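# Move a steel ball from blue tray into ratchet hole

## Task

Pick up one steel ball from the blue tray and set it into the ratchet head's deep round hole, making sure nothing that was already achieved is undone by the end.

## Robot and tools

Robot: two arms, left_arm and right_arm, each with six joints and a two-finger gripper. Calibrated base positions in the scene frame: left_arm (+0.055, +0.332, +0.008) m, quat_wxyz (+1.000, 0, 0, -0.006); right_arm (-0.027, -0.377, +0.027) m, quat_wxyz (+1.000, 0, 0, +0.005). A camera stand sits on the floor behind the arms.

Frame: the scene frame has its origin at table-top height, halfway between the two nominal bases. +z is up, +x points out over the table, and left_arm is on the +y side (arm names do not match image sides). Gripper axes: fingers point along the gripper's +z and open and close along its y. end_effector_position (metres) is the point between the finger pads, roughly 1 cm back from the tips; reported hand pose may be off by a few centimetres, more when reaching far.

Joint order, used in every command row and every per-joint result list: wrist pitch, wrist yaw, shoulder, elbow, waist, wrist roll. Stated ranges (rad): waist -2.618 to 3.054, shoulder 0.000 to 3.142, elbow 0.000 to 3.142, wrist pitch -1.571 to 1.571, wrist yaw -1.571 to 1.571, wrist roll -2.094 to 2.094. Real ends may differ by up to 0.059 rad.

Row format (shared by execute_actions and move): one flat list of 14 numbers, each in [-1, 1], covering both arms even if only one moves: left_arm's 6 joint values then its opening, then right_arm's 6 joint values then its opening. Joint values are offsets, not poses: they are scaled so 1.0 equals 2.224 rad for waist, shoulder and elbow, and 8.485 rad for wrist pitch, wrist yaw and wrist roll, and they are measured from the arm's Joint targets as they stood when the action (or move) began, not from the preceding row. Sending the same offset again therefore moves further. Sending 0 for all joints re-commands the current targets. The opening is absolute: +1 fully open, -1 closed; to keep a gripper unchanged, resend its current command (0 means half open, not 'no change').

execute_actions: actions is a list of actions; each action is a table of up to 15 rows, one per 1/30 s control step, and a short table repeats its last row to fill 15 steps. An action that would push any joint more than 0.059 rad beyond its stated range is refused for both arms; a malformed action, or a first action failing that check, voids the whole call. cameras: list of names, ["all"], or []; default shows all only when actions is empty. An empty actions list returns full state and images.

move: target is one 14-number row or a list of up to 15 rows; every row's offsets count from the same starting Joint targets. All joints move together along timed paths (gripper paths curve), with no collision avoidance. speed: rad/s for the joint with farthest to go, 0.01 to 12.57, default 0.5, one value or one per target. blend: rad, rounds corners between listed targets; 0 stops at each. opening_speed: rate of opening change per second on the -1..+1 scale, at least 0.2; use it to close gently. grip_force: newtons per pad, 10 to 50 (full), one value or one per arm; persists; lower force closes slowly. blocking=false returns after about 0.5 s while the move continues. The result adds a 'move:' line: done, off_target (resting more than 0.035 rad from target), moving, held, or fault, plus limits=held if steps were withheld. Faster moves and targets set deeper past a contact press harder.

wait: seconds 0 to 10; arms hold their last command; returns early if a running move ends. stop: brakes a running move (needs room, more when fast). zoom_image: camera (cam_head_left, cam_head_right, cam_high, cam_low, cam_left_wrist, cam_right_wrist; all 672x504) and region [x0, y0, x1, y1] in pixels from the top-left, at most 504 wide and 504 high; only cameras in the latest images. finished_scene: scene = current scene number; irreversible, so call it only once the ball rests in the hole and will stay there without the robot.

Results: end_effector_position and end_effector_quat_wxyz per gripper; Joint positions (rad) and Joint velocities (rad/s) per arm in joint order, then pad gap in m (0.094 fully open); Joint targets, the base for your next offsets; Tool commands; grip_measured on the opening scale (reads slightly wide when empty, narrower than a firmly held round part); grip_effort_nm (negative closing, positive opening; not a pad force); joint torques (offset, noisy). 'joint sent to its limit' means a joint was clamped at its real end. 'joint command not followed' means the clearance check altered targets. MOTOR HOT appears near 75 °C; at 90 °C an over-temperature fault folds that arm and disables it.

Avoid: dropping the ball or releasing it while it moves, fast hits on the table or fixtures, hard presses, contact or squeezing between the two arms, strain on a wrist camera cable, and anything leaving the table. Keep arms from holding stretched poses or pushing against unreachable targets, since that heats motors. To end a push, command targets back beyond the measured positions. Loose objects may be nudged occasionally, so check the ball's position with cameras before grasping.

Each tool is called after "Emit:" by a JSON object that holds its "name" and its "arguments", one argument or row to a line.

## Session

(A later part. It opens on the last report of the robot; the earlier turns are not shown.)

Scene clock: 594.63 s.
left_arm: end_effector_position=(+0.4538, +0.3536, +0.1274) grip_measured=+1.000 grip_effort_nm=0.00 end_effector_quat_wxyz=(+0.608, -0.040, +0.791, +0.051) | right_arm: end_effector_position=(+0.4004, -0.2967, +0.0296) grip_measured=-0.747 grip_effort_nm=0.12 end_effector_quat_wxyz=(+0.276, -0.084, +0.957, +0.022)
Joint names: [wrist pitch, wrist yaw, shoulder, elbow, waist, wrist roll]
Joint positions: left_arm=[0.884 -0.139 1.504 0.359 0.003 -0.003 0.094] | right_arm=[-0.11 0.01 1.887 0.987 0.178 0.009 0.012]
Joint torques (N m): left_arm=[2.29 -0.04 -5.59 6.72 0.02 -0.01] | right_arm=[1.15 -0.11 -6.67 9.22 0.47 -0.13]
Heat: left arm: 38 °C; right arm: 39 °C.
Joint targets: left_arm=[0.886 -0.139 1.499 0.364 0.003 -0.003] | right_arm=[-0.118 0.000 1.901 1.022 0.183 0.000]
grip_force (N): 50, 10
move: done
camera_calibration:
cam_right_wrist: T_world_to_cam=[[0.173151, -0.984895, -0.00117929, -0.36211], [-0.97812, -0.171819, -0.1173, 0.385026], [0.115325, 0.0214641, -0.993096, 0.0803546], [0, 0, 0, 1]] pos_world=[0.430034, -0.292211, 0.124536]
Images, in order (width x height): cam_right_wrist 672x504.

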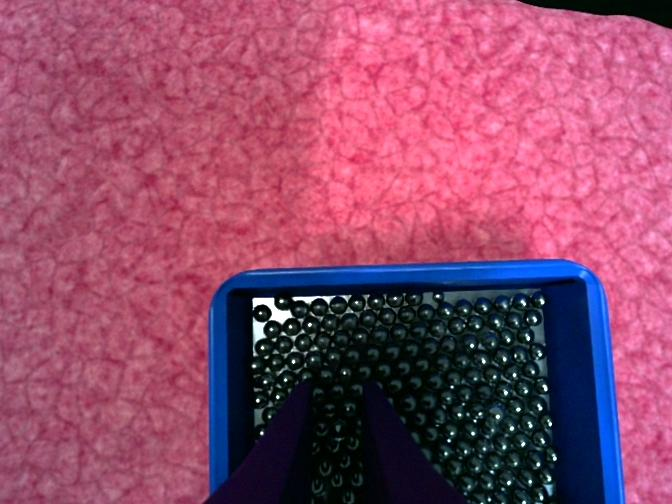

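Emit:
{"name": "move", "arguments": {
  "target": [0,0,0,0,0,0,1, 0,0,0.0016,0,0,0,-0.80],
  "speed": 0.05,
  "opening_speed": 0.3,
  "cameras": ["cam_right_wrist"]
}}

Emit:
{"name": "zoom_image", "arguments": {
  "camera": "cam_right_wrist",
  "region": [280, 350, 390, 460]
}}

Scene clock: 607.93 s.
left_arm: end_effector_position=(+0.4538, +0.3536, +0.1274) grip_measured=+1.000 grip_effort_nm=0.00 end_effector_quat_wxyz=(+0.608, -0.040, +0.791, +0.051) | right_arm: end_effector_position=(+0.4004, -0.2967, +0.0296) grip_measured=-0.798 grip_effort_nm=-0.08 end_effector_quat_wxyz=(+0.276, -0.084, +0.957, +0.022)
Joint names: [wrist pitch, wrist yaw, shoulder, elbow, waist, wrist roll]
Joint positions: left_arm=[0.884 -0.139 1.504 0.359 0.003 -0.003 0.094] | right_arm=[-0.11 0.01 1.887 0.987 0.178 0.009 0.009]
Joint torques (N m): left_arm=[2.29 -0.04 -5.59 6.71 0.03 -0.01] | right_arm=[1.13 -0.11 -6.42 9.22 0.42 -0.13]
Heat: left arm: 38 °C; right arm: 39 °C.
Joint targets: left_arm=[0.886 -0.139 1.499 0.364 0.003 -0.003] | right_arm=[-0.118 0.000 1.905 1.022 0.183 0.000]
grip_force (N): 50, 10
move: done
camera_calibration:
cam_right_wrist: T_world_to_cam=[[0.173151, -0.984895, -0.00117929, -0.36211], [-0.97812, -0.171819, -0.1173, 0.385026], [0.115325, 0.0214641, -0.993096, 0.0803546], [0, 0, 0, 1]] pos_world=[0.430034, -0.292211, 0.124536]
Images, in order (width x height): cam_right_wrist 672x504.

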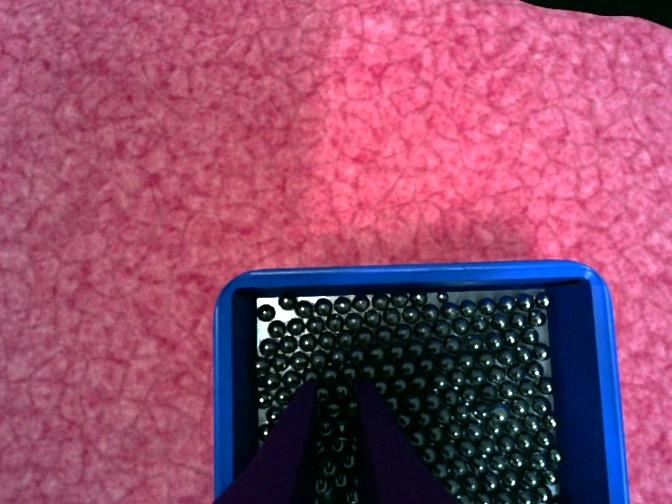

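Scaled by 4.582 from the camera's 672x504 image, which has a finer 960x720 frame.

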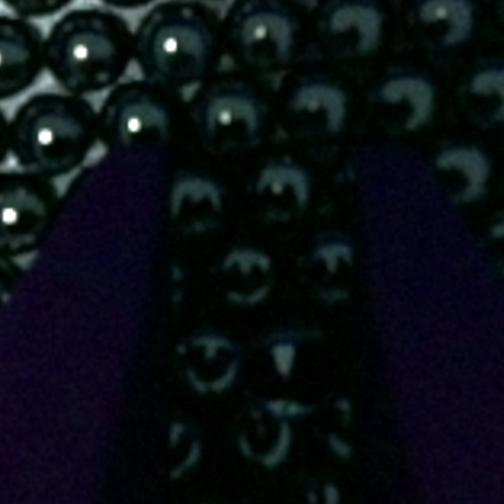

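Emit:
{"name": "move", "arguments": {
  "target": [0,0,0,0,0,0,1, 0,0,0,0,0,0,-0.87],
  "speed": 0.05,
  "opening_speed": 0.2,
  "cameras": ["cam_right_wrist"]
}}

Emit:
{"name": "zoom_image", "arguments": {
  "camera": "cam_right_wrist",
  "region": [280, 350, 390, 460]
}}

Scene clock: 627.80 s.
left_arm: end_effector_position=(+0.4538, +0.3536, +0.1274) grip_measured=+1.000 grip_effort_nm=0.00 end_effector_quat_wxyz=(+0.608, -0.040, +0.791, +0.051) | right_arm: end_effector_position=(+0.4004, -0.2967, +0.0296) grip_measured=-0.868 grip_effort_nm=-0.08 end_effector_quat_wxyz=(+0.276, -0.084, +0.957, +0.022)
Joint names: [wrist pitch, wrist yaw, shoulder, elbow, waist, wrist roll]
Joint positions: left_arm=[0.884 -0.139 1.504 0.359 0.003 -0.003 0.094] | right_arm=[-0.11 0.01 1.887 0.987 0.178 0.009 0.006]
Joint torques (N m): left_arm=[2.29 -0.05 -5.59 6.71 0.03 -0.01] | right_arm=[1.13 -0.1 -6.35 9.32 0.44 -0.13]
Heat: left arm: 38 °C; right arm: 40 °C.
Joint targets: left_arm=[0.886 -0.139 1.499 0.364 0.003 -0.003] | right_arm=[-0.118 -0.001 1.905 1.022 0.183 0.000]
grip_force (N): 50, 10
move: done
camera_calibration:
cam_right_wrist: T_world_to_cam=[[0.173283, -0.984871, -0.00147841, -0.362124], [-0.978108, -0.171917, -0.117254, 0.384987], [0.115226, 0.0217642, -0.993101, 0.0804853], [0, 0, 0, 1]] pos_world=[0.430034, -0.292211, 0.124536]
Images, in order (width x height): cam_right_wrist 672x504.

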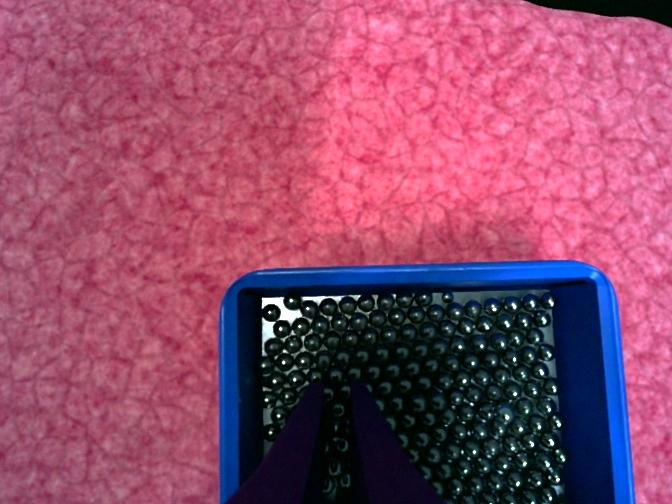

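Scaled by 4.582 from the camera's 672x504 image, which has a finer 960x720 frame.

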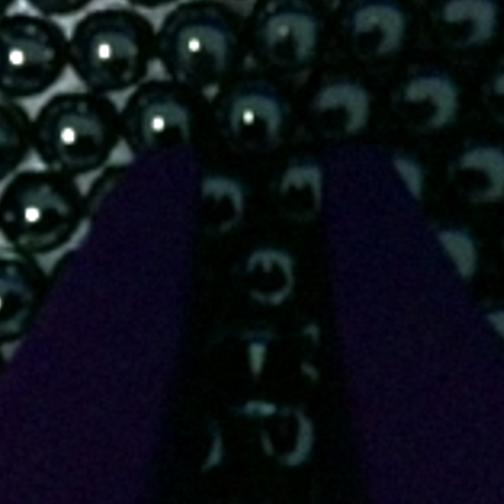

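Emit:
{"name": "move", "arguments": {
  "target": [0,0,0,0,0,0,1, 0,0,0,0,0,0,-0.94],
  "speed": 0.05,
  "opening_speed": 0.2,
  "cameras": ["cam_right_wrist"]
}}

Emit:
{"name": "zoom_image", "arguments": {
  "camera": "cam_right_wrist",
  "region": [280, 350, 390, 460]
}}

Scene clock: 637.90 s.
left_arm: end_effector_position=(+0.4538, +0.3536, +0.1274) grip_measured=+1.000 grip_effort_nm=0.00 end_effector_quat_wxyz=(+0.608, -0.040, +0.791, +0.051) | right_arm: end_effector_position=(+0.4004, -0.2967, +0.0296) grip_measured=-0.918 grip_effort_nm=-0.23 end_effector_quat_wxyz=(+0.276, -0.084, +0.957, +0.022)
Joint names: [wrist pitch, wrist yaw, shoulder, elbow, waist, wrist roll]
Joint positions: left_arm=[0.884 -0.139 1.504 0.359 0.003 -0.003 0.094] | right_arm=[-0.11 0.01 1.887 0.987 0.178 0.009 0.004]
Joint torques (N m): left_arm=[2.29 -0.05 -5.59 6.71 0.03 -0.02] | right_arm=[1.12 -0.09 -6.43 9.22 0.46 -0.12]
Heat: left arm: 39 °C; right arm: 40 °C.
Joint targets: left_arm=[0.886 -0.139 1.499 0.364 0.003 -0.003] | right_arm=[-0.118 -0.001 1.905 1.022 0.183 0.000]
grip_force (N): 50, 10
move: done
camera_calibration:
cam_right_wrist: T_world_to_cam=[[0.173283, -0.984871, -0.00147841, -0.362124], [-0.978108, -0.171917, -0.117254, 0.384987], [0.115226, 0.0217642, -0.993101, 0.0804853], [0, 0, 0, 1]] pos_world=[0.430034, -0.292211, 0.124536]
Images, in order (width x height): cam_right_wrist 672x504.

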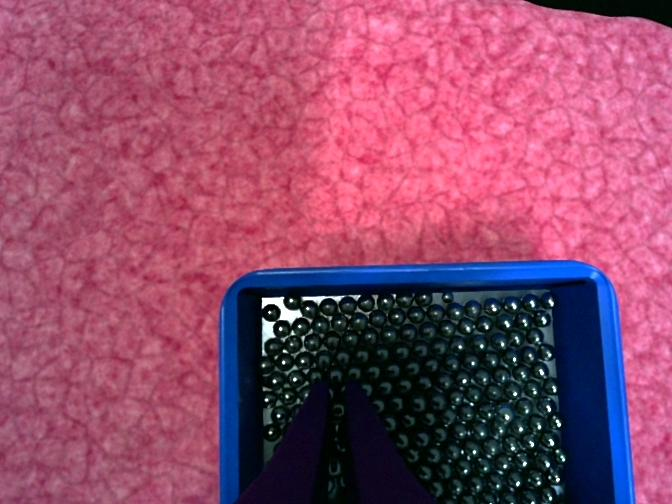

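Scaled by 4.582 from the camera's 672x504 image, which has a finer 960x720 frame.

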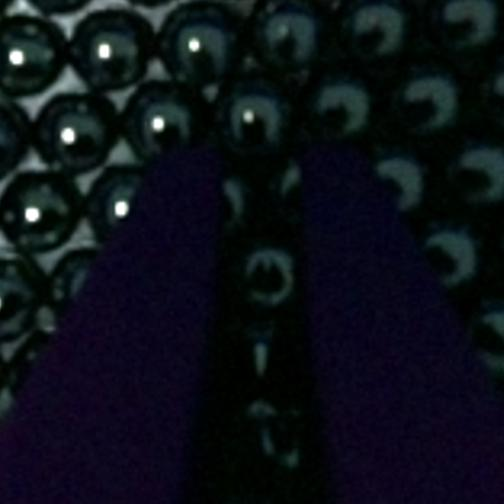

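Emit:
{"name": "move", "arguments": {
  "target": [
    [0,0,0,0,0,0,1, 0,0,-0.0292,0.0126,0,0,-0.97],
    [0,0,0,0,0,0,1, -0.0085,0,-0.0522,0.0270,0,0,-0.97]
  ],
  "speed": 0.1,
  "blend": [0.02, 0],
  "cameras": ["cam_right_wrist"]
}}

Emit:
{"name": "zoom_image", "arguments": {
  "camera": "cam_right_wrist",
  "region": [280, 350, 390, 460]
}}

Scene clock: 666.33 s.
left_arm: end_effector_position=(+0.4538, +0.3536, +0.1274) grip_measured=+1.000 grip_effort_nm=0.00 end_effector_quat_wxyz=(+0.608, -0.040, +0.791, +0.051) | right_arm: end_effector_position=(+0.4100, -0.2948, +0.0644) grip_measured=-0.922 grip_effort_nm=-0.27 end_effector_quat_wxyz=(+0.295, -0.083, +0.952, +0.024)
Joint names: [wrist pitch, wrist yaw, shoulder, elbow, waist, wrist roll]
Joint positions: left_arm=[0.884 -0.139 1.504 0.359 0.003 -0.003 0.094] | right_arm=[-0.189 0.01 1.825 1.045 0.178 0.009 0.004]
Joint torques (N m): left_arm=[2.29 -0.05 -5.59 6.72 0.03 -0.01] | right_arm=[1.29 -0.1 -10.22 9.91 0.38 -0.13]
Heat: left arm: 39 °C; right arm: 40 °C.
Joint targets: left_arm=[0.886 -0.139 1.499 0.364 0.003 -0.003] | right_arm=[-0.191 -0.001 1.789 1.082 0.183 0.000]
grip_force (N): 50, 10
move: off_target (right_arm); right_arm: the elbow is farthest, 0.038 rad from its target
camera_calibration:
cam_right_wrist: T_world_to_cam=[[0.173375, -0.984854, -0.00200843, -0.361862], [-0.972705, -0.170916, -0.156948, 0.399387], [0.154228, 0.0291646, -0.987605, 0.0997908], [0, 0, 0, 1]] pos_world=[0.435833, -0.29103, 0.16051]
Images, in order (width x height): cam_right_wrist 672x504.

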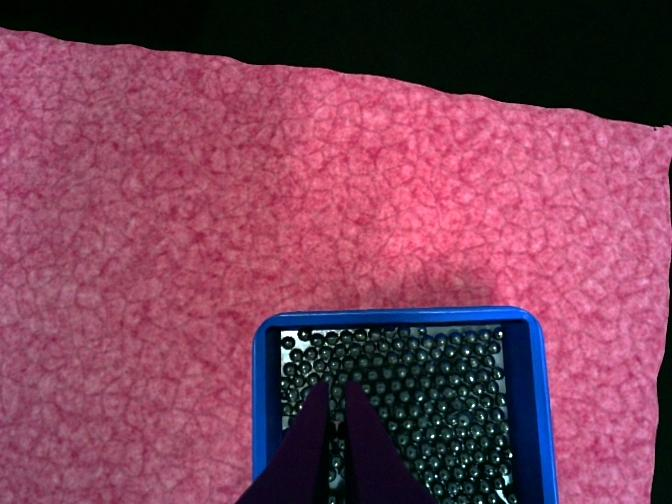

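Scaled by 4.582 from the camera's 672x504 image, which has a finer 960x720 frame.

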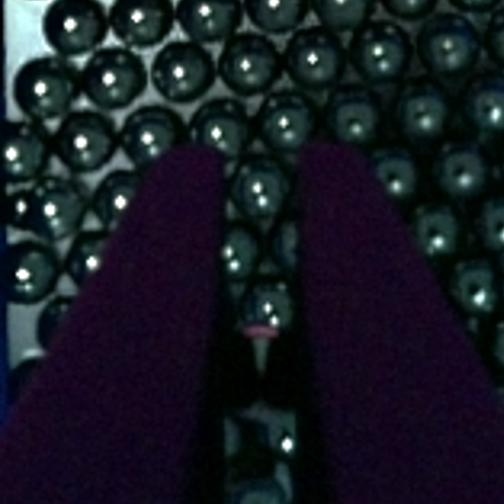

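Emit:
{"name": "move", "arguments": {
  "target": [
    [0,0,0,0,0,0,1, -0.018,0,-0.026,0.034,0.03,0,-0.97],
    [0,0,0,0,0,0,1, -0.0356,0,-0.0513,0.0681,0.2648,0,-0.97]
  ],
  "speed": 0.5,
  "blend": [0.05, 0],
  "cameras": ["cam_right_wrist"]
}}

Emit:
{"name": "zoom_image", "arguments": {
  "camera": "cam_right_wrist",
  "region": [280, 350, 390, 460]
}}

Scene clock: 694.90 s.
left_arm: end_effector_position=(+0.4538, +0.3536, +0.1274) grip_measured=+1.000 grip_effort_nm=0.00 end_effector_quat_wxyz=(+0.608, -0.040, +0.791, +0.051) | right_arm: end_effector_position=(+0.2792, -0.0700, +0.1259) grip_measured=-0.922 grip_effort_nm=-0.27 end_effector_quat_wxyz=(+0.257, -0.363, +0.889, +0.106)
Joint names: [wrist pitch, wrist yaw, shoulder, elbow, waist, wrist roll]
Joint positions: left_arm=[0.884 -0.139 1.504 0.359 0.003 -0.003 0.094] | right_arm=[-0.489 0.004 1.711 1.193 0.777 0.009 0.004]
Joint torques (N m): left_arm=[2.29 -0.05 -5.59 6.71 0.03 -0.02] | right_arm=[1.23 -0.03 -9.69 10.7 -0.35 -0.12]
Motor temperatures (°C): left_arm=[39 26 28 30 23 24 26] | right_arm=[34 26 35 45 26 23 25]
Heat: left arm: 39 °C; right arm: 45 °C.
Joint targets: left_arm=[0.886 -0.139 1.499 0.364 0.003 -0.003] | right_arm=[-0.493 0.000 1.675 1.234 0.772 0.000]
grip_force (N): 50, 10
move: off_target (right_arm); right_arm: the elbow is farthest, 0.041 rad from its target
camera_calibration:
cam_right_wrist: T_world_to_cam=[[0.700778, -0.713354, -0.00611046, -0.245499], [-0.708738, -0.695217, -0.119852, 0.205171], [0.0812486, 0.0883202, -0.992773, 0.199186], [0, 0, 0, 1]] pos_world=[0.301269, -0.0500815, 0.220837]
Images, in order (width x height): cam_right_wrist 672x504.

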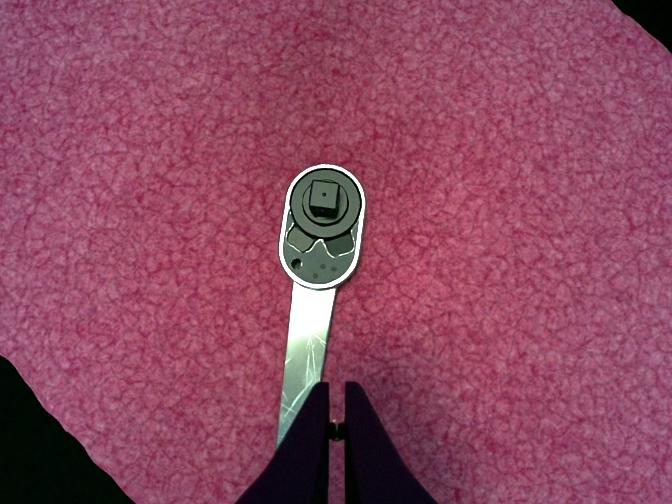

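Scaled by 4.582 from the camera's 672x504 image, which has a finer 960x720 frame.

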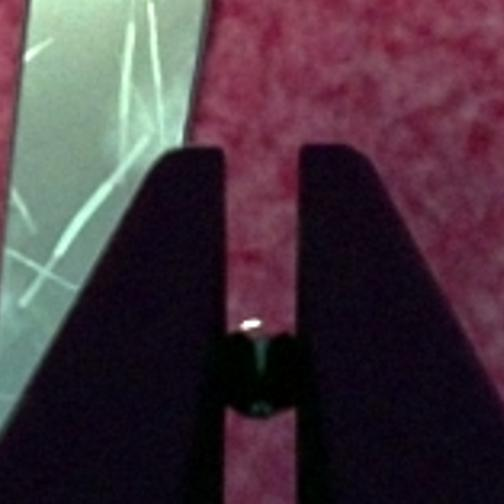

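Emit:
{"name": "zoom_image", "arguments": {
  "camera": "cam_right_wrist",
  "region": [260, 150, 390, 300]
}}

Emit:
{"name": "zoom_image", "arguments": {
  "camera": "cam_right_wrist",
  "region": [275, 225, 365, 295]
}}

Scaled by 3.360 from the camera's 672x504 image, which has a finer 960x720 frame.

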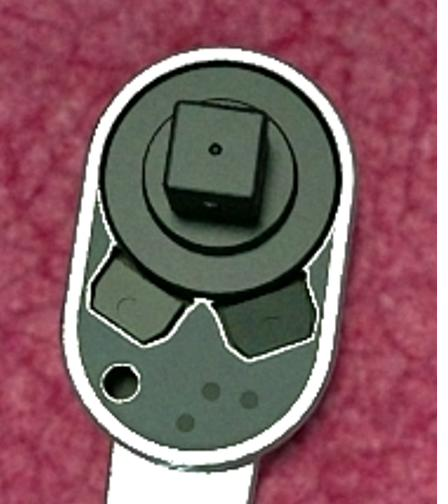

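Scaled by 5.600 from the camera's 672x504 image, which has a finer 960x720 frame.

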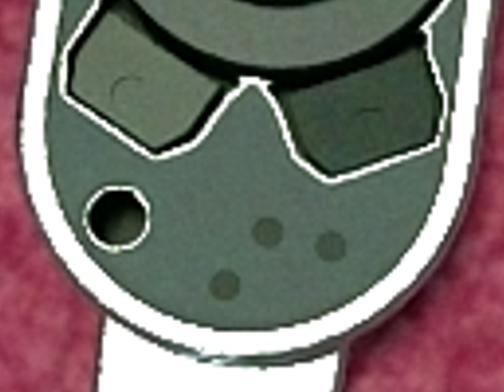

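Emit:
{"name": "move", "arguments": {
  "target": [0,0,0,0,0,0,1, 0.0275,0,0.1353,0.0243,0.0216,0,-0.97],
  "speed": 0.3,
  "cameras": ["cam_right_wrist"]
}}

Emit:
{"name": "zoom_image", "arguments": {
  "camera": "cam_right_wrist",
  "region": [260, 320, 420, 470]
}}

Scene clock: 794.30 s.
left_arm: end_effector_position=(+0.4538, +0.3536, +0.1274) grip_measured=+1.000 grip_effort_nm=0.00 end_effector_quat_wxyz=(+0.608, -0.040, +0.791, +0.051) | right_arm: end_effector_position=(+0.2986, -0.0237, +0.0605) grip_measured=-0.922 grip_effort_nm=-0.27 end_effector_quat_wxyz=(+0.256, -0.381, +0.881, +0.111)
Joint names: [wrist pitch, wrist yaw, shoulder, elbow, waist, wrist roll]
Joint positions: left_arm=[0.884 -0.139 1.504 0.359 0.003 -0.003 0.094] | right_arm=[-0.283 0.004 1.968 1.246 0.816 0.009 0.004]
Joint torques (N m): left_arm=[2.29 -0.05 -5.59 6.72 0.03 -0.02] | right_arm=[1.46 -0.05 -8.32 10.36 0.25 -0.14]
Motor temperatures (°C): left_arm=[39 26 28 30 23 24 26] | right_arm=[33 26 42 44 26 23 25]
Heat: left arm: 39 °C; right arm: 44 °C.
Joint targets: left_arm=[0.886 -0.139 1.499 0.364 0.003 -0.003] | right_arm=[-0.259 0.000 1.976 1.288 0.820 0.000]
grip_force (N): 50, 10
move: off_target (right_arm); right_arm: the elbow is farthest, 0.042 rad from its target
camera_calibration:
cam_right_wrist: T_world_to_cam=[[0.728546, -0.684969, -0.00616125, -0.233971], [-0.68037, -0.722553, -0.122529, 0.234354], [0.0794766, 0.0934598, -0.992446, 0.129245], [0, 0, 0, 1]] pos_world=[0.319635, -0.00300896, 0.155542]
Images, in order (width x height): cam_right_wrist 672x504.

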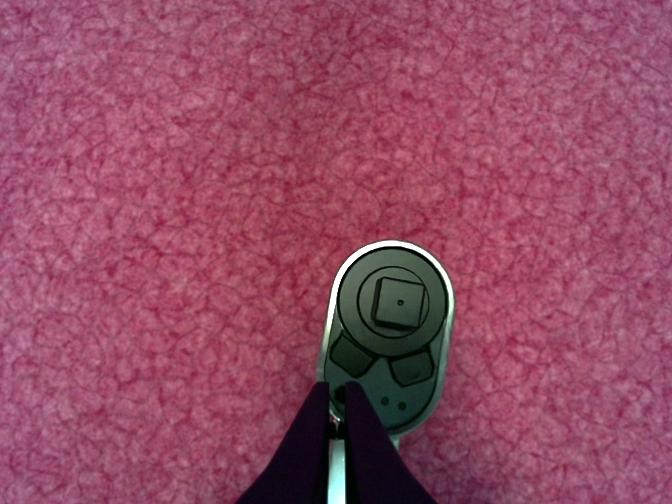

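Scaled by 3.150 from the camera's 672x504 image, which has a finer 960x720 frame.

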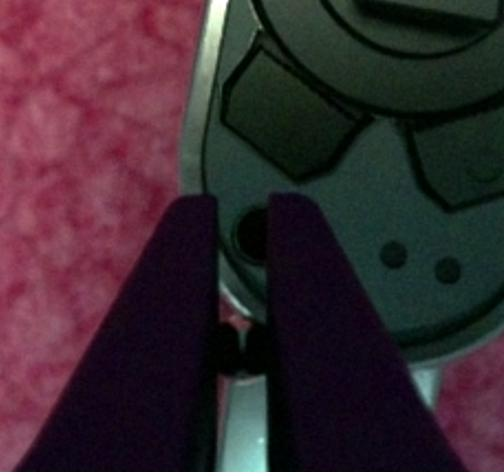

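Emit:
{"name": "zoom_image", "arguments": {
  "camera": "cam_right_wrist",
  "region": [310, 370, 390, 450]
}}

Emit:
{"name": "zoom_image", "arguments": {
  "camera": "cam_right_wrist",
  "region": [310, 230, 460, 440]
}}

Scaled by 6.300 from the camera's 672x504 image, which has a finer 960x720 frame.

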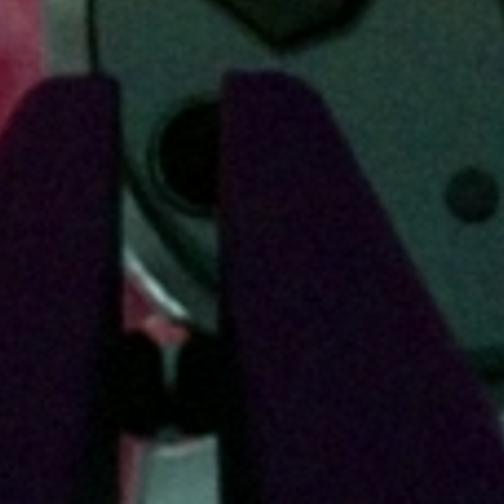

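Scaled by 2.400 from the camera's 672x504 image, which has a finer 960x720 frame.

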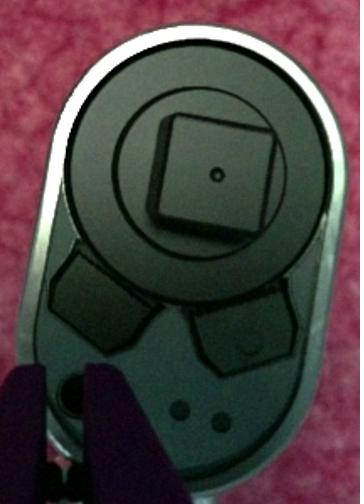

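Emit:
{"name": "move", "arguments": {
  "target": [0,0,0,0,0,0,1, 0.0038,0,0.0194,0,-0.0057,0,-0.97],
  "speed": 0.1,
  "cameras": ["cam_right_wrist"]
}}

Emit:
{"name": "zoom_image", "arguments": {
  "camera": "cam_right_wrist",
  "region": [310, 370, 390, 450]
}}

Scene clock: 853.23 s.
left_arm: end_effector_position=(+0.4538, +0.3536, +0.1274) grip_measured=+1.000 grip_effort_nm=0.00 end_effector_quat_wxyz=(+0.608, -0.040, +0.791, +0.051) | right_arm: end_effector_position=(+0.3021, -0.0224, +0.0472) grip_measured=-0.922 grip_effort_nm=-0.27 end_effector_quat_wxyz=(+0.254, -0.380, +0.883, +0.110)
Joint names: [wrist pitch, wrist yaw, shoulder, elbow, waist, wrist roll]
Joint positions: left_arm=[0.884 -0.139 1.504 0.359 0.003 -0.003 0.094] | right_arm=[-0.251 0.004 2.006 1.246 0.813 0.009 0.004]
Joint torques (N m): left_arm=[2.29 -0.05 -5.59 6.71 0.03 -0.01] | right_arm=[1.48 -0.03 -8.27 10.21 -0.5 -0.11]
Motor temperatures (°C): left_arm=[39 26 28 30 23 24 26] | right_arm=[34 26 41 50 26 23 25]
Heat: left arm: 39 °C; right arm: 50 °C.
Joint targets: left_arm=[0.886 -0.139 1.499 0.364 0.003 -0.003] | right_arm=[-0.227 0.000 2.018 1.288 0.807 0.000]
grip_force (N): 50, 10
move: off_target (right_arm); right_arm: the elbow is farthest, 0.042 rad from its target
camera_calibration:
cam_right_wrist: T_world_to_cam=[[0.726154, -0.687505, -0.00611113, -0.235043], [-0.683354, -0.720735, -0.11648, 0.23663], [0.0756763, 0.0887588, -0.993174, 0.116701], [0, 0, 0, 1]] pos_world=[0.323548, -0.00140433, 0.14203]
Images, in order (width x height): cam_right_wrist 672x504.

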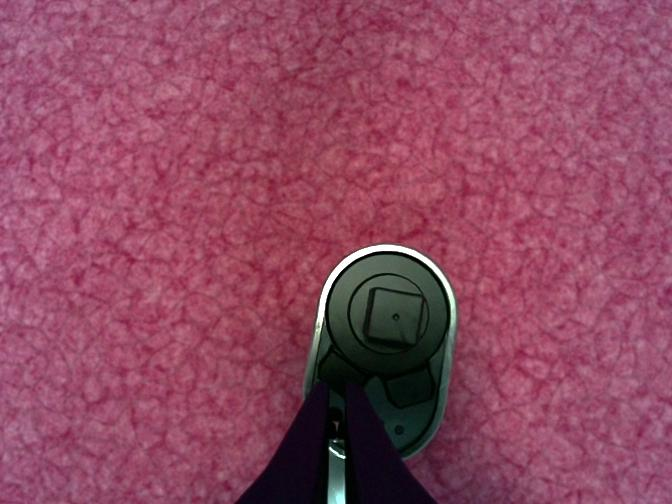

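Scaled by 6.300 from the camera's 672x504 image, which has a finer 960x720 frame.

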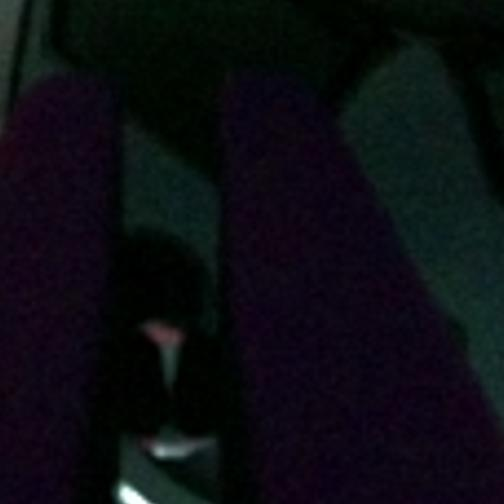

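Emit:
{"name": "move", "arguments": {
  "target": [0,0,0,0,0,0,1, 0.00098,0,0.00688,0,0.0049,0,-0.97],
  "speed": 0.06,
  "cameras": ["cam_right_wrist"]
}}

Emit:
{"name": "zoom_image", "arguments": {
  "camera": "cam_right_wrist",
  "region": [310, 370, 390, 450]
}}

Scene clock: 889.60 s.
left_arm: end_effector_position=(+0.4538, +0.3536, +0.1274) grip_measured=+1.000 grip_effort_nm=0.00 end_effector_quat_wxyz=(+0.608, -0.040, +0.791, +0.051) | right_arm: end_effector_position=(+0.3023, -0.0221, +0.0419) grip_measured=-0.922 grip_effort_nm=-0.27 end_effector_quat_wxyz=(+0.251, -0.380, +0.884, +0.109)
Joint names: [wrist pitch, wrist yaw, shoulder, elbow, waist, wrist roll]
Joint positions: left_arm=[0.884 -0.139 1.504 0.359 0.003 -0.003 0.094] | right_arm=[-0.242 0.004 2.02 1.246 0.813 0.009 0.004]
Joint torques (N m): left_arm=[2.29 -0.04 -5.59 6.71 0.03 -0.01] | right_arm=[1.45 -0.03 -8.25 10.17 0.38 -0.13]
Heat: left arm: 39 °C; right arm: 51 °C.
Joint targets: left_arm=[0.886 -0.139 1.499 0.364 0.003 -0.003] | right_arm=[-0.219 0.000 2.034 1.288 0.818 0.000]
grip_force (N): 50, 10
move: off_target (right_arm); right_arm: the elbow is farthest, 0.042 rad from its target
camera_calibration:
cam_right_wrist: T_world_to_cam=[[0.726163, -0.687496, -0.0060385, -0.235043], [-0.683734, -0.721213, -0.111175, 0.236325], [0.072077, 0.0848596, -0.993783, 0.112466], [0, 0, 0, 1]] pos_world=[0.324157, -0.000694325, 0.13662]
Images, in order (width x height): cam_right_wrist 672x504.

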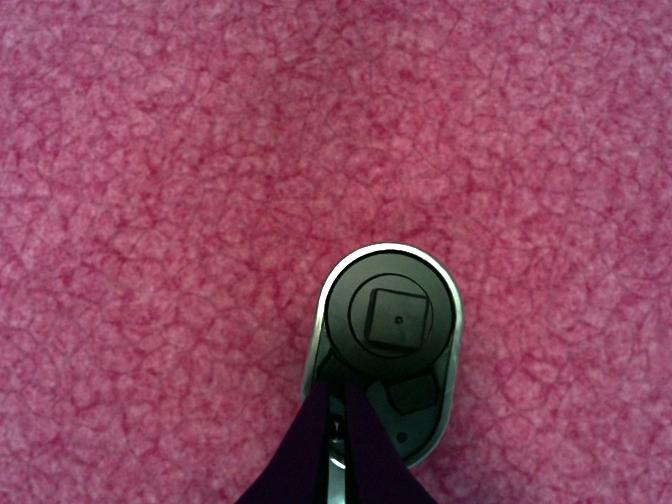

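Scaled by 6.300 from the camera's 672x504 image, which has a finer 960x720 frame.

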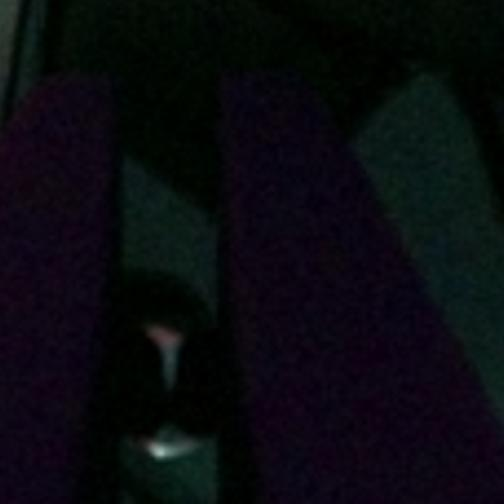

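Emit:
{"name": "move", "arguments": {
  "target": [0,0,0,0,0,0,1, 0.00033,0,0.00326,0,0.00055,0,-0.97],
  "speed": 0.05,
  "cameras": ["cam_right_wrist"]
}}

Emit:
{"name": "zoom_image", "arguments": {
  "camera": "cam_right_wrist",
  "region": [310, 370, 390, 450]
}}

Scene clock: 904.47 s.
left_arm: end_effector_position=(+0.4538, +0.3536, +0.1274) grip_measured=+1.000 grip_effort_nm=0.00 end_effector_quat_wxyz=(+0.608, -0.040, +0.791, +0.051) | right_arm: end_effector_position=(+0.3023, -0.0221, +0.0392) grip_measured=-0.922 grip_effort_nm=-0.27 end_effector_quat_wxyz=(+0.250, -0.380, +0.884, +0.108)
Joint names: [wrist pitch, wrist yaw, shoulder, elbow, waist, wrist roll]
Joint positions: left_arm=[0.884 -0.139 1.504 0.359 0.003 -0.003 0.094] | right_arm=[-0.239 0.004 2.027 1.246 0.813 0.009 0.004]
Joint torques (N m): left_arm=[2.29 -0.04 -5.59 6.71 0.03 -0.01] | right_arm=[1.45 -0.03 -8.25 10.1 0.54 -0.13]
Heat: left arm: 39 °C; right arm: 51 °C.
Joint targets: left_arm=[0.886 -0.139 1.499 0.364 0.003 -0.003] | right_arm=[-0.216 0.000 2.041 1.288 0.820 0.000]
grip_force (N): 50, 10
move: off_target (right_arm); right_arm: the elbow is farthest, 0.042 rad from its target
camera_calibration:
cam_right_wrist: T_world_to_cam=[[0.726091, -0.687573, -0.00599863, -0.23505], [-0.684049, -0.72143, -0.107774, 0.23595], [0.0697751, 0.0823574, -0.994157, 0.11044], [0, 0, 0, 1]] pos_world=[0.324363, -0.000488171, 0.133814]
Images, in order (width x height): cam_right_wrist 672x504.

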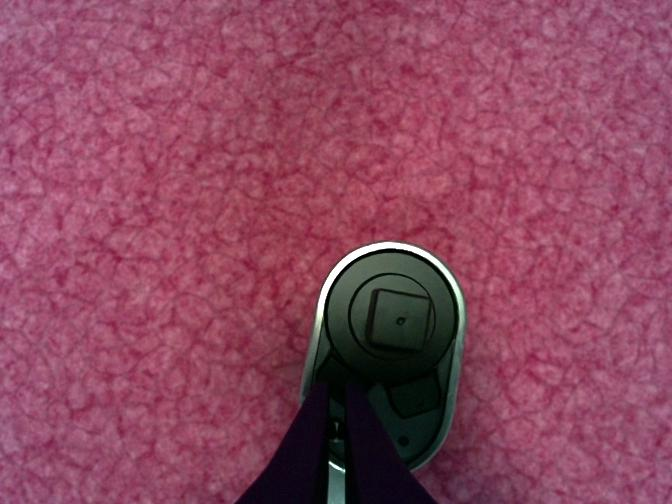

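Scaled by 6.300 from the camera's 672x504 image, which has a finer 960x720 frame.

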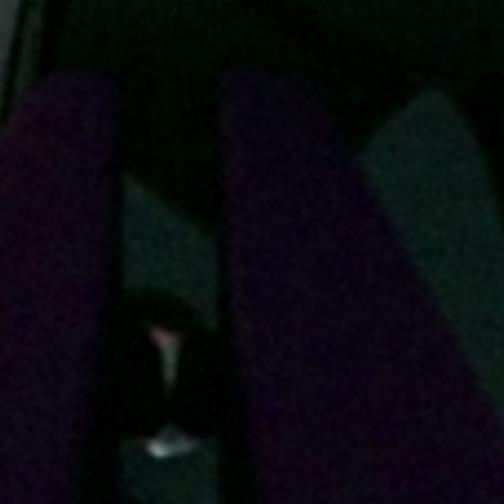

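Emit:
{"name": "move", "arguments": {
  "target": [0,0,0,0,0,0,1, 0.00016,0,0.00163,0,0.00067,0,-0.97],
  "speed": 0.05,
  "cameras": ["cam_right_wrist"]
}}

Emit:
{"name": "zoom_image", "arguments": {
  "camera": "cam_right_wrist",
  "region": [310, 370, 390, 450]
}}

Scene clock: 922.83 s.
left_arm: end_effector_position=(+0.4538, +0.3536, +0.1274) grip_measured=+1.000 grip_effort_nm=0.00 end_effector_quat_wxyz=(+0.608, -0.040, +0.791, +0.051) | right_arm: end_effector_position=(+0.3018, -0.0213, +0.0393) grip_measured=-0.922 grip_effort_nm=-0.27 end_effector_quat_wxyz=(+0.250, -0.381, +0.883, +0.108)
Joint names: [wrist pitch, wrist yaw, shoulder, elbow, waist, wrist roll]
Joint positions: left_arm=[0.884 -0.139 1.504 0.359 0.003 -0.003 0.094] | right_arm=[-0.238 0.004 2.027 1.246 0.815 0.009 0.004]
Joint torques (N m): left_arm=[2.29 -0.05 -5.59 6.72 0.03 -0.02] | right_arm=[1.45 -0.02 -7.92 10.13 0.49 -0.12]
Heat: left arm: 39 °C; right arm: 51 °C.
Joint targets: left_arm=[0.886 -0.139 1.499 0.364 0.003 -0.003] | right_arm=[-0.215 0.000 2.045 1.288 0.821 0.000]
grip_force (N): 50, 10
move: off_target (right_arm); right_arm: the elbow is farthest, 0.042 rad from its target
camera_calibration:
cam_right_wrist: T_world_to_cam=[[0.727468, -0.686115, -0.00604589, -0.234568], [-0.682554, -0.722735, -0.108506, 0.235669], [0.070078, 0.0830612, -0.994077, 0.110416], [0, 0, 0, 1]] pos_world=[0.32376, 0.000214327, 0.133915]
Images, in order (width x height): cam_right_wrist 672x504.

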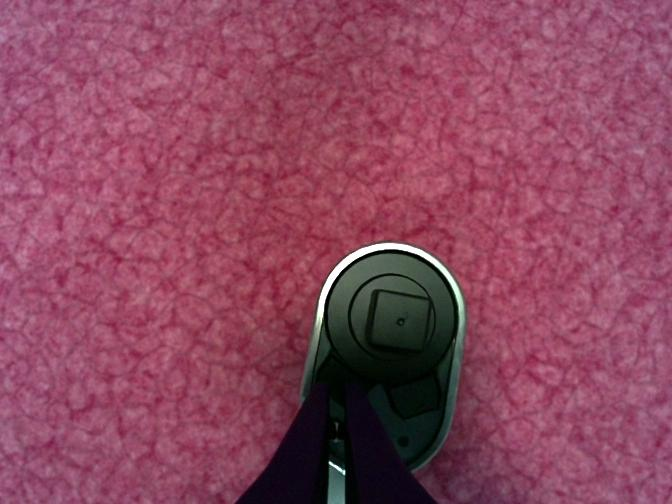

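Scaled by 6.300 from the camera's 672x504 image, which has a finer 960x720 frame.

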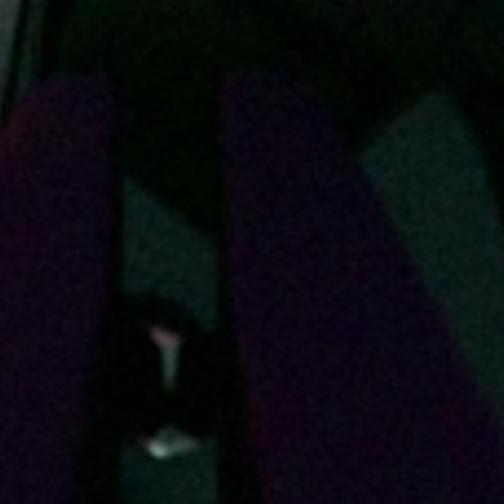

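Emit:
{"name": "move", "arguments": {
  "target": [0,0,0,0,0,0,1, 0,0,0,0,0,0,-0.88],
  "speed": 0.05,
  "opening_speed": 0.2,
  "cameras": ["cam_right_wrist"]
}}

Emit:
{"name": "zoom_image", "arguments": {
  "camera": "cam_right_wrist",
  "region": [310, 370, 390, 450]
}}

Scene clock: 992.70 s.
left_arm: end_effector_position=(+0.4538, +0.3536, +0.1274) grip_measured=+1.000 grip_effort_nm=0.00 end_effector_quat_wxyz=(+0.608, -0.040, +0.791, +0.051) | right_arm: end_effector_position=(+0.3018, -0.0213, +0.0393) grip_measured=-0.882 grip_effort_nm=0.12 end_effector_quat_wxyz=(+0.250, -0.381, +0.883, +0.109)
Joint names: [wrist pitch, wrist yaw, shoulder, elbow, waist, wrist roll]
Joint positions: left_arm=[0.884 -0.139 1.504 0.359 0.003 -0.003 0.094] | right_arm=[-0.238 0.004 2.027 1.246 0.815 0.009 0.006]
Joint torques (N m): left_arm=[2.29 -0.05 -5.59 6.72 0.03 -0.01] | right_arm=[1.46 -0.04 -7.99 10.09 0.49 -0.12]
Motor temperatures (°C): left_arm=[39 26 28 30 23 24 26] | right_arm=[34 26 36 52 26 23 25]
Heat: left arm: 39 °C; right arm: 52 °C.
Joint targets: left_arm=[0.886 -0.139 1.499 0.364 0.003 -0.003] | right_arm=[-0.215 0.000 2.045 1.288 0.821 0.000]
grip_force (N): 50, 10
move: off_target (right_arm); right_arm: the elbow is farthest, 0.042 rad from its target
camera_calibration:
cam_right_wrist: T_world_to_cam=[[0.727421, -0.686165, -0.00604149, -0.234485], [-0.682572, -0.722654, -0.108935, 0.235815], [0.0703817, 0.0833656, -0.99403, 0.110403], [0, 0, 0, 1]] pos_world=[0.323759, 0.000313406, 0.134016]
Images, in order (width x height): cam_right_wrist 672x504.

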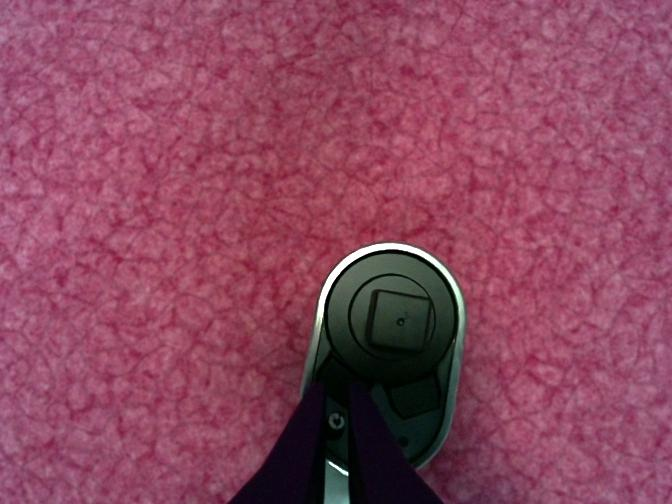

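Scaled by 6.300 from the camera's 672x504 image, which has a finer 960x720 frame.

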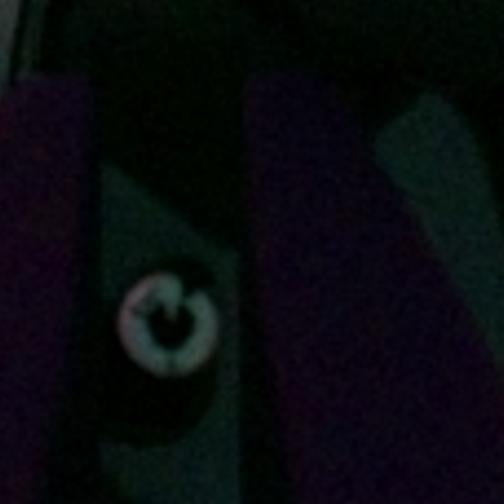

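Emit:
{"name": "move", "arguments": {
  "target": [0,0,0,0,0,0,1,0,0,-0.0495,0,0,0,-0.88],
  "speed": 0.12,
  "cameras": ["cam_right_wrist"]
}}

Emit:
{"name": "zoom_image", "arguments": {
  "camera": "cam_right_wrist",
  "region": [260, 330, 420, 450]
}}

Scene clock: 1023.73 s.
left_arm: end_effector_position=(+0.4538, +0.3536, +0.1274) grip_measured=+1.000 grip_effort_nm=0.00 end_effector_quat_wxyz=(+0.608, -0.040, +0.791, +0.051) | right_arm: end_effector_position=(+0.3058, -0.0170, +0.0653) grip_measured=-0.882 grip_effort_nm=0.12 end_effector_quat_wxyz=(+0.276, -0.378, +0.876, +0.120)
Joint names: [wrist pitch, wrist yaw, shoulder, elbow, waist, wrist roll]
Joint positions: left_arm=[0.884 -0.139 1.504 0.359 0.003 -0.003 0.094] | right_arm=[-0.234 0.004 1.972 1.246 0.815 0.009 0.006]
Joint torques (N m): left_arm=[2.29 -0.05 -5.59 6.71 0.03 -0.01] | right_arm=[1.51 -0.06 -11.7 10.43 0.49 -0.11]
Heat: left arm: 39 °C; right arm: 52 °C.
Joint targets: left_arm=[0.886 -0.139 1.499 0.364 0.003 -0.003] | right_arm=[-0.215 0.000 1.935 1.288 0.821 0.000]
grip_force (N): 50, 10
move: off_target (right_arm); right_arm: the elbow is farthest, 0.042 rad from its target
camera_calibration:
cam_right_wrist: T_world_to_cam=[[0.727637, -0.685931, -0.00654966, -0.23432], [-0.677138, -0.716716, -0.16674, 0.246674], [0.109678, 0.125762, -0.985979, 0.123764], [0, 0, 0, 1]] pos_world=[0.323958, 0.000503241, 0.161624]
Images, in order (width x height): cam_right_wrist 672x504.

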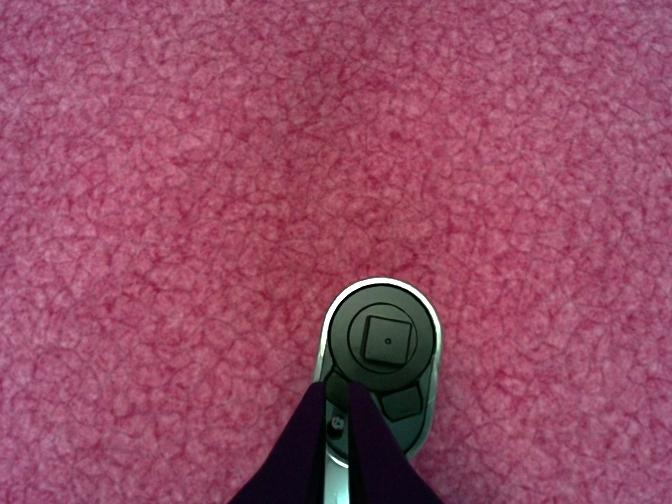

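Scaled by 3.150 from the camera's 672x504 image, which has a finer 960x720 frame.

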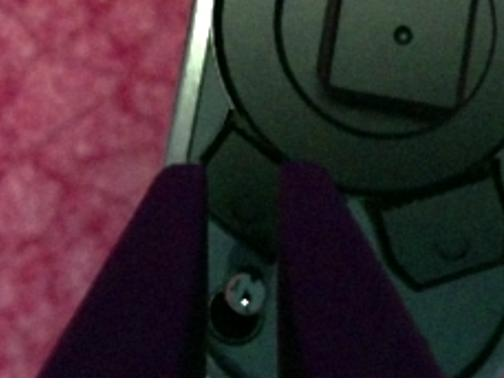

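Emit:
{"name": "zoom_image", "arguments": {
  "camera": "cam_right_wrist",
  "region": [310, 400, 360, 450]
}}

Scaled by 10.080 from the camera's 672x504 image, which has a finer 960x720 frame.

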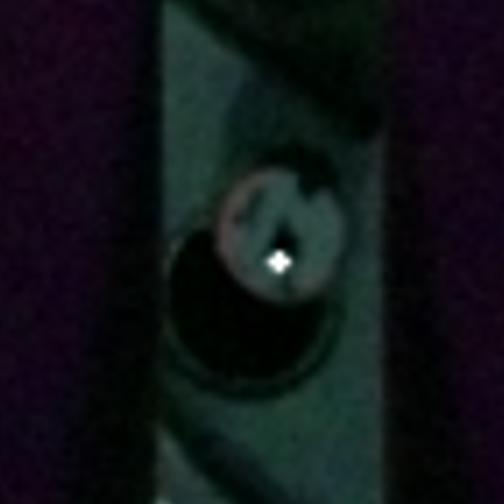

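Emit:
{"name": "move", "arguments": {
  "target": [0,0,0,0,0,0,1,0,0,0.0414,0,0.0006,0,-0.82],
  "speed": 0.15,
  "cameras": ["cam_right_wrist"]
}}

Emit:
{"name": "zoom_image", "arguments": {
  "camera": "cam_right_wrist",
  "region": [306, 390, 366, 450]
}}

Scene clock: 1160.10 s.
left_arm: end_effector_position=(+0.4538, +0.3536, +0.1274) grip_measured=+1.000 grip_effort_nm=0.00 end_effector_quat_wxyz=(+0.608, -0.040, +0.791, +0.051) | right_arm: end_effector_position=(+0.3035, -0.0178, +0.0461) grip_measured=-0.822 grip_effort_nm=0.12 end_effector_quat_wxyz=(+0.259, -0.381, +0.881, +0.113)
Joint names: [wrist pitch, wrist yaw, shoulder, elbow, waist, wrist roll]
Joint positions: left_arm=[0.884 -0.139 1.504 0.359 0.003 -0.003 0.094] | right_arm=[-0.232 0.004 2.017 1.251 0.817 0.009 0.008]
Joint torques (N m): left_arm=[2.29 -0.05 -5.59 6.72 0.03 -0.01] | right_arm=[1.44 -0.03 -8.49 9.83 0.46 -0.12]
Motor temperatures (°C): left_arm=[39 25 28 30 23 24 26] | right_arm=[37 26 48 54 26 23 25]
Heat: left arm: 39 °C; right arm: 54 °C.
Joint targets: left_arm=[0.886 -0.139 1.499 0.364 0.003 -0.003] | right_arm=[-0.215 0.000 2.027 1.288 0.822 0.000]
grip_force (N): 50, 10
move: off_target (right_arm); right_arm: the elbow is farthest, 0.037 rad from its target
camera_calibration:
cam_right_wrist: T_world_to_cam=[[0.729075, -0.684406, -0.00617603, -0.233808], [-0.679348, -0.722529, -0.128208, 0.240037], [0.0832838, 0.0976687, -0.991728, 0.112957], [0, 0, 0, 1]] pos_world=[0.324124, 0.0023818, 0.141353]
Images, in order (width x height): cam_right_wrist 672x504.

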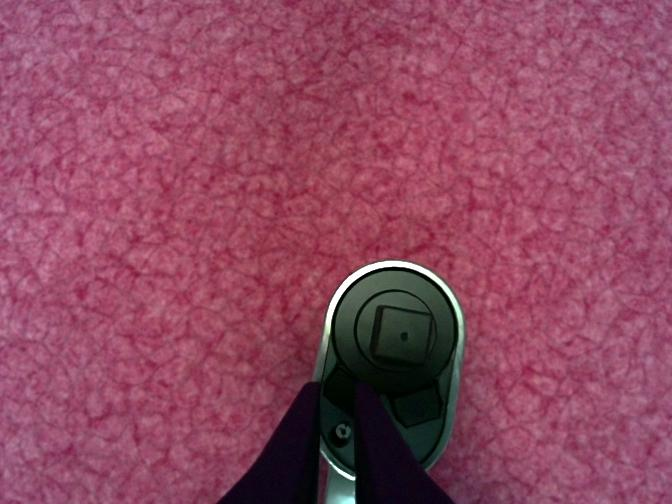

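Scaled by 8.400 from the camera's 672x504 image, which has a finer 960x720 frame.

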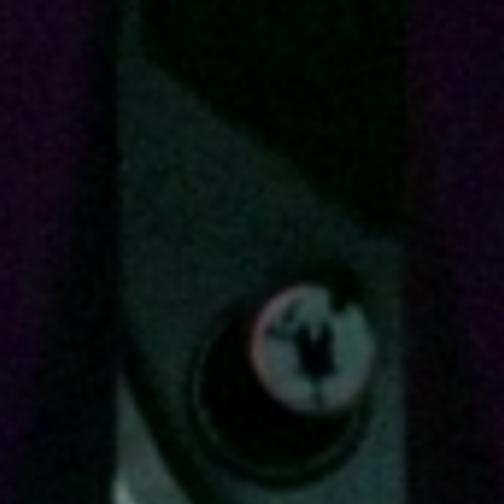

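Emit:
{"name": "zoom_image", "arguments": {
  "camera": "cam_right_wrist",
  "region": [324, 416, 356, 448]
}}

Scaled by 15.750 from the camera's 672x504 image, which has a finer 960x720 frame.

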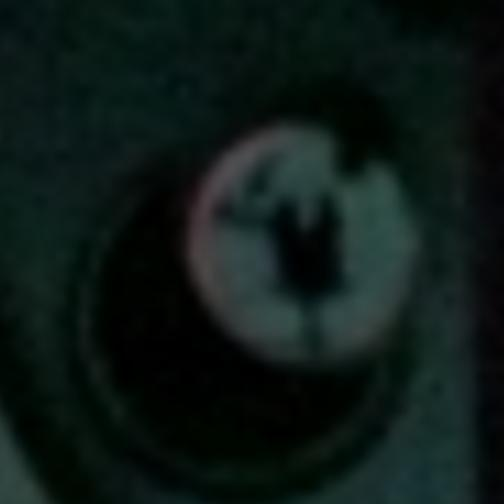

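Emit:
{"name": "move", "arguments": {
  "target": [0,0,0,0,0,0,1,-0.00354,0,0.0077,0,-0.00517,0,-0.82],
  "speed": 0.06,
  "cameras": ["cam_right_wrist"]
}}

Emit:
{"name": "zoom_image", "arguments": {
  "camera": "cam_right_wrist",
  "region": [316, 412, 360, 456]
}}

Scene clock: 1242.80 s.
left_arm: end_effector_position=(+0.4538, +0.3536, +0.1274) grip_measured=+1.000 grip_effort_nm=0.00 end_effector_quat_wxyz=(+0.608, -0.040, +0.791, +0.051) | right_arm: end_effector_position=(+0.3011, -0.0205, +0.0388) grip_measured=-0.822 grip_effort_nm=0.11 end_effector_quat_wxyz=(+0.248, -0.382, +0.883, +0.108)
Joint names: [wrist pitch, wrist yaw, shoulder, elbow, waist, wrist roll]
Joint positions: left_arm=[0.884 -0.139 1.504 0.359 0.003 -0.003 0.094] | right_arm=[-0.243 0.004 2.03 1.251 0.817 0.009 0.008]
Joint torques (N m): left_arm=[2.29 -0.05 -5.59 6.72 0.03 -0.01] | right_arm=[1.16 -0.04 -8.16 9.8 -0.57 -0.12]
Motor temperatures (°C): left_arm=[40 25 28 30 23 24 26] | right_arm=[36 26 43 50 26 23 25]
Heat: left arm: 40 °C; right arm: 50 °C.
Joint targets: left_arm=[0.886 -0.139 1.499 0.364 0.003 -0.003] | right_arm=[-0.245 0.000 2.044 1.288 0.811 0.000]
grip_force (N): 50, 10
move: off_target (right_arm); right_arm: the elbow is farthest, 0.037 rad from its target
camera_calibration:
cam_right_wrist: T_world_to_cam=[[0.729002, -0.684486, -0.00598042, -0.233887], [-0.681168, -0.72455, -0.105058, 0.235235], [0.0675777, 0.0806613, -0.994448, 0.110608], [0, 0, 0, 1]] pos_world=[0.323264, 0.00142521, 0.133308]
Images, in order (width x height): cam_right_wrist 672x504.

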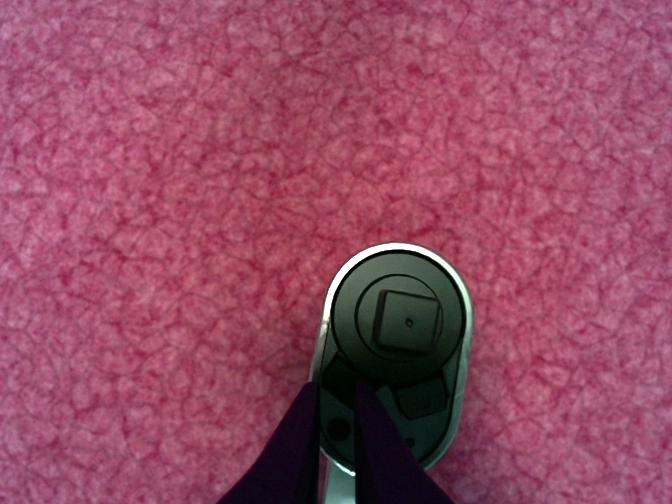

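Scaled by 11.455 from the camera's 672x504 image, which has a finer 960x720 frame.

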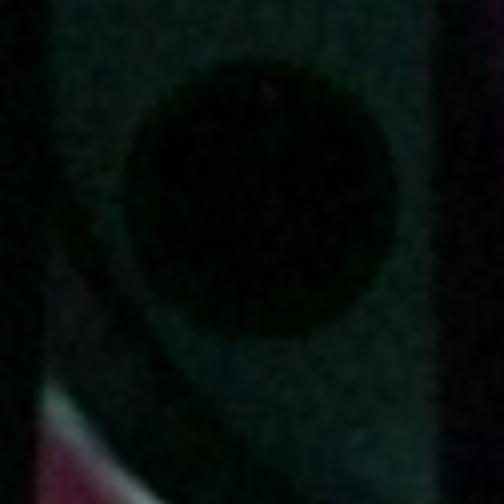

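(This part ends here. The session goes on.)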